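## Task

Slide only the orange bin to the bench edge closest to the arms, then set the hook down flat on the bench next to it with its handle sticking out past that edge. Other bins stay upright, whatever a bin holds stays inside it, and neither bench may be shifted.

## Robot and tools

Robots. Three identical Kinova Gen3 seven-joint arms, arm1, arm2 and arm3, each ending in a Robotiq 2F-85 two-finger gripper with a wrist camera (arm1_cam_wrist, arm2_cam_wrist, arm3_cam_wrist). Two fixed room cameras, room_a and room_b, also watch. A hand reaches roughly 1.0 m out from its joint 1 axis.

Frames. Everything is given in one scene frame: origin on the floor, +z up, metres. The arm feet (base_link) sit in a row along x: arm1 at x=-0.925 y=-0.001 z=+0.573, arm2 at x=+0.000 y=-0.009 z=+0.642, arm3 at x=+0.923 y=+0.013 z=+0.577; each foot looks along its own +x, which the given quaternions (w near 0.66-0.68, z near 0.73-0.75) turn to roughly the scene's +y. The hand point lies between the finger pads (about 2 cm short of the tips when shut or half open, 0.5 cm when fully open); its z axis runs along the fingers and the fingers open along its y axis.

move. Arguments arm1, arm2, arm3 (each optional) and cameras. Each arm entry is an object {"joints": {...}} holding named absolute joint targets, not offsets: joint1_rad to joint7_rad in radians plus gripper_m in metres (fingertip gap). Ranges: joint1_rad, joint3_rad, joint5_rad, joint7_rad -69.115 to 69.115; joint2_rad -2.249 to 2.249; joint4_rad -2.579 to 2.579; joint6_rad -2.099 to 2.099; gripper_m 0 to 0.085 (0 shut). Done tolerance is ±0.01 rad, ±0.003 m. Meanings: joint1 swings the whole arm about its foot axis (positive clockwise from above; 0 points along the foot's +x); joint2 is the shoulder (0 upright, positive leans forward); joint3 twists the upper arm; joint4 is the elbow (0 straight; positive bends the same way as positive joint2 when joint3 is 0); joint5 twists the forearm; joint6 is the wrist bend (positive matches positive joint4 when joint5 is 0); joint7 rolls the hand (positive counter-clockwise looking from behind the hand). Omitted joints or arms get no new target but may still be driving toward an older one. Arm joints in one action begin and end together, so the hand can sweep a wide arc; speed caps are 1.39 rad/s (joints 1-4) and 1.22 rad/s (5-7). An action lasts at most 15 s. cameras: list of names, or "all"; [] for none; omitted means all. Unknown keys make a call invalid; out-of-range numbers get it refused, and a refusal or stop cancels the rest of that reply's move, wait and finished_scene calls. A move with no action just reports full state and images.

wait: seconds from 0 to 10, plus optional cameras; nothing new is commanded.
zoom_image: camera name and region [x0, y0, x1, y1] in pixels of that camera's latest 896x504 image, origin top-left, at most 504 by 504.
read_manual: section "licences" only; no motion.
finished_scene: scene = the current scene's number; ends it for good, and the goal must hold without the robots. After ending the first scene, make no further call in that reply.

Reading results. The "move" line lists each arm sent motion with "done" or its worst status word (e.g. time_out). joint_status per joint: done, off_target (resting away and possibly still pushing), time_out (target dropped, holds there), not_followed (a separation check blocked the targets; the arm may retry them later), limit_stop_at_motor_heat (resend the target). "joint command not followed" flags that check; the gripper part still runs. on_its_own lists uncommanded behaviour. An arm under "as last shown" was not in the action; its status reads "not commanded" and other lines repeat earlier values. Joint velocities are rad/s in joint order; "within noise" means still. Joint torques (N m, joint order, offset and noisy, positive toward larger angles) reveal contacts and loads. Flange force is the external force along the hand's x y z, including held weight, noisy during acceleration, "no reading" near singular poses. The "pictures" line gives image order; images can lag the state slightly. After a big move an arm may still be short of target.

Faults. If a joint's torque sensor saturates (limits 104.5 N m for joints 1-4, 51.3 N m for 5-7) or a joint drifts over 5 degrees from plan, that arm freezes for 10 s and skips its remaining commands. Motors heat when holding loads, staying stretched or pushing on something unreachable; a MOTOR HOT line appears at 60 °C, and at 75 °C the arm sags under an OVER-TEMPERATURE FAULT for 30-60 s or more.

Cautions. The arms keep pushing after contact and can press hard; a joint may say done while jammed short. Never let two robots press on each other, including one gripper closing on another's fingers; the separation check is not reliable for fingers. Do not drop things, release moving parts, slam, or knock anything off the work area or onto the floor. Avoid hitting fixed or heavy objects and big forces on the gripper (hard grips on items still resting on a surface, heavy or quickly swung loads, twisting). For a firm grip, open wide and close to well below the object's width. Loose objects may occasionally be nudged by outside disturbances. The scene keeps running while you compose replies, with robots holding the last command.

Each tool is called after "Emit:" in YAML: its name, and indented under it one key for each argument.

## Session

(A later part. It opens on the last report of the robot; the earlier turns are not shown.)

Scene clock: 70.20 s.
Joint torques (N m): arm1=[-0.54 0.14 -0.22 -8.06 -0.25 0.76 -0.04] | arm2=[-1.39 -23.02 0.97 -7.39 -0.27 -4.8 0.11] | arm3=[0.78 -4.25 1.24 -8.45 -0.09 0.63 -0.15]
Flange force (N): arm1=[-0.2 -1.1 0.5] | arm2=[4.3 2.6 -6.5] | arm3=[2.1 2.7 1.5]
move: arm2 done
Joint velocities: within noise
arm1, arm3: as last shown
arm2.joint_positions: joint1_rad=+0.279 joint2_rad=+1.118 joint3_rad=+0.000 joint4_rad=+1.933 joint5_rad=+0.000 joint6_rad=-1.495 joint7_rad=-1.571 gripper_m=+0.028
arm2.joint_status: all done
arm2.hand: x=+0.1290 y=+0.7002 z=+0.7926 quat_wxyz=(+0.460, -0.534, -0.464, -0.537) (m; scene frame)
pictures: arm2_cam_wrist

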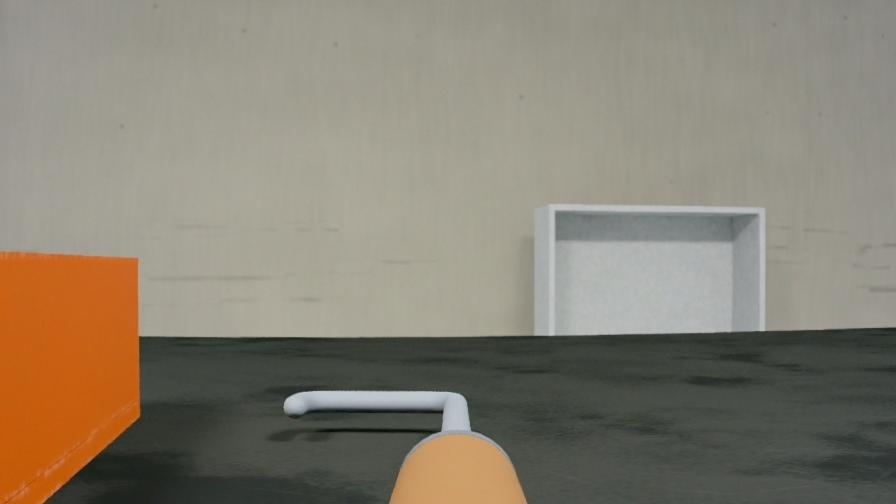

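Emit:
move:
  arm2: {"joints":{"joint2_rad":1.1482,"joint4_rad":1.9194,"joint6_rad":-1.5126}}
  cameras: ["arm2_cam_wrist"]

Emit:
move:
  arm2: {"joints":{"gripper_m":0.085}}
  cameras: []

Emit:
move:
  arm2: {"joints":{"joint2_rad":1.2027,"joint4_rad":2.3153,"joint6_rad":-1.963}}
  cameras: ["arm2_cam_wrist","room_a"]

Emit:
zoom_image:
  camera: "room_a"
  region: [500, 210, 690, 330]

Scene clock: 71.97 s.
Joint torques (N m): arm1=[-0.51 0.16 -0.23 -7.98 -0.25 0.8 -0.09] | arm2=[-1.38 -22.54 1 -6.87 -0.29 -4.45 0.16] | arm3=[0.76 -4.26 1.21 -8.43 -0.07 0.61 -0.16]
Flange force (N): arm1=[-0.4 -1.3 0.3] | arm2=[5.1 2.6 -6.5] | arm3=[2.1 2.7 1.4]
move: arm2 done
Joint velocities: within noise
arm1, arm3: as last shown
arm2.joint_positions: joint1_rad=+0.279 joint2_rad=+1.148 joint3_rad=+0.000 joint4_rad=+1.919 joint5_rad=+0.000 joint6_rad=-1.513 joint7_rad=-1.571 gripper_m=+0.028
arm2.joint_status: all done
arm2.hand: x=+0.1291 y=+0.7001 z=+0.7805 quat_wxyz=(+0.460, -0.534, -0.464, -0.537) (m; scene frame)
pictures: arm2_cam_wrist

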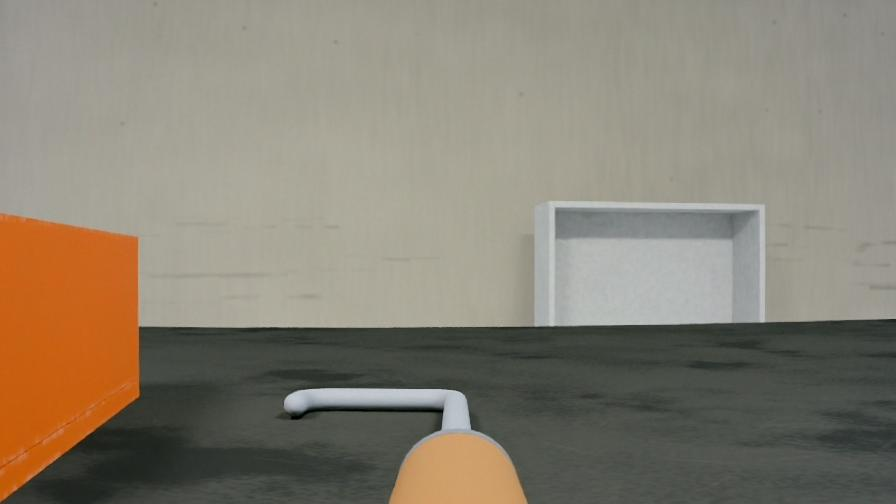

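Scene clock: 73.13 s.
Joint torques (N m): arm1=[-0.56 0.19 -0.18 -8.03 -0.19 0.77 -0.04] | arm2=[-1.4 -19.77 0.93 -5.28 -0.25 -2.93 0.18] | arm3=[0.77 -4.26 1.22 -8.46 -0.08 0.61 -0.13]
Flange force (N): arm1=[0.0 -0.9 0.5] | arm2=[8.1 2.6 -6.4] | arm3=[2.1 2.8 1.5]
move: arm2 done
Joint velocities: within noise
arm1, arm3: as last shown
arm2.joint_positions: joint1_rad=+0.279 joint2_rad=+1.148 joint3_rad=+0.000 joint4_rad=+1.919 joint5_rad=+0.000 joint6_rad=-1.513 joint7_rad=-1.571 gripper_m=+0.085
arm2.joint_status: all done
arm2.hand: x=+0.1291 y=+0.7001 z=+0.7805 quat_wxyz=(+0.460, -0.534, -0.464, -0.537) (m; scene frame)
pictures: none
No camera images: "cameras" was empty.

Scene clock: 74.80 s.
Joint torques (N m): arm1=[-0.52 0.12 -0.21 -8.03 -0.23 0.8 -0.11] | arm2=[-1.45 -16.32 0.91 -1.46 -0.27 -2.95 0.14] | arm3=[0.75 -4.29 1.24 -8.47 -0.1 0.59 -0.14]
Flange force (N): arm1=[-0.4 -1.2 0.4] | arm2=[9.6 2.6 -3.0] | arm3=[2.1 2.7 1.5]
move: arm2 done
Joint velocities: within noise
arm1, arm3: as last shown
arm2.joint_positions: joint1_rad=+0.279 joint2_rad=+1.203 joint3_rad=+0.000 joint4_rad=+2.315 joint5_rad=+0.000 joint6_rad=-1.963 joint7_rad=-1.571 gripper_m=+0.085
arm2.joint_status: all done
arm2.hand: x=+0.1101 y=+0.5715 z=+0.7825 quat_wxyz=(+0.460, -0.534, -0.464, -0.537) (m; scene frame)
pictures: arm2_cam_wrist, room_a

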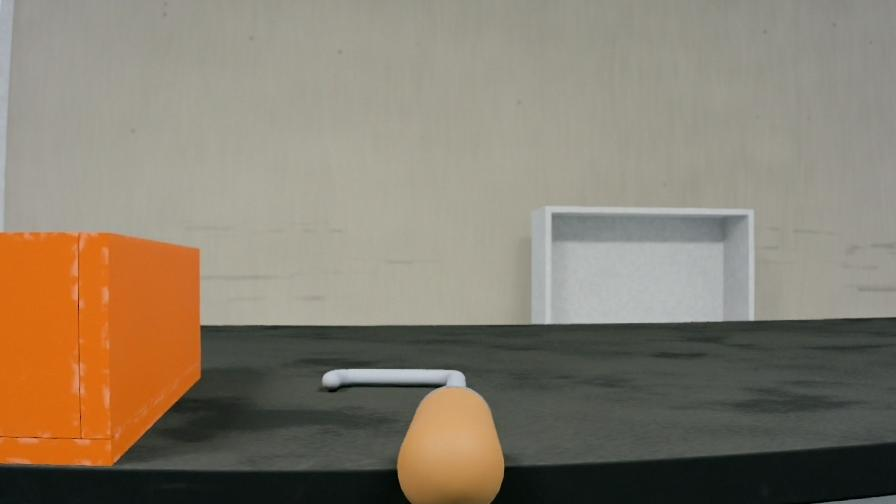

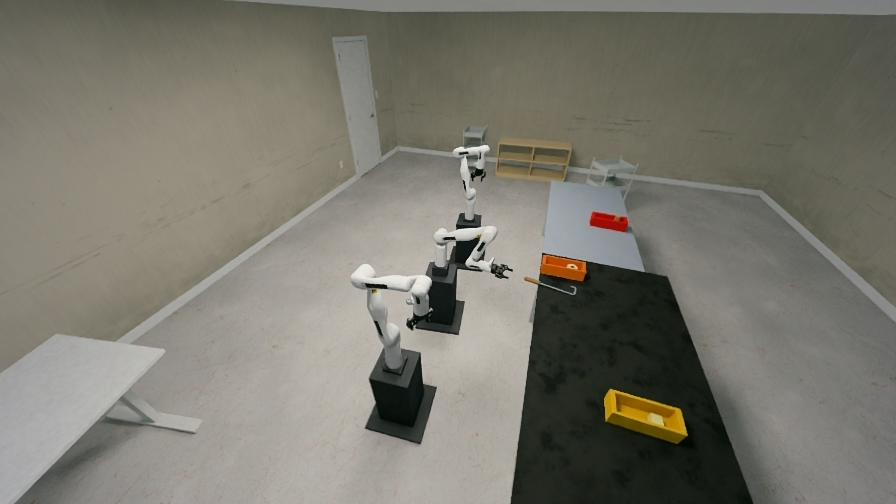

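Scaled by 2.653 from the camera's 896x504 image, which has a finer 1280x720 frame.

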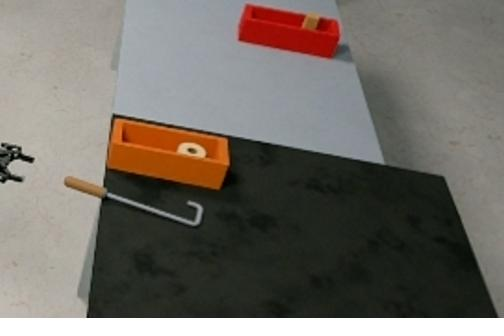

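Emit:
finished_scene:
  scene: 2

The scene is finished: the task was done.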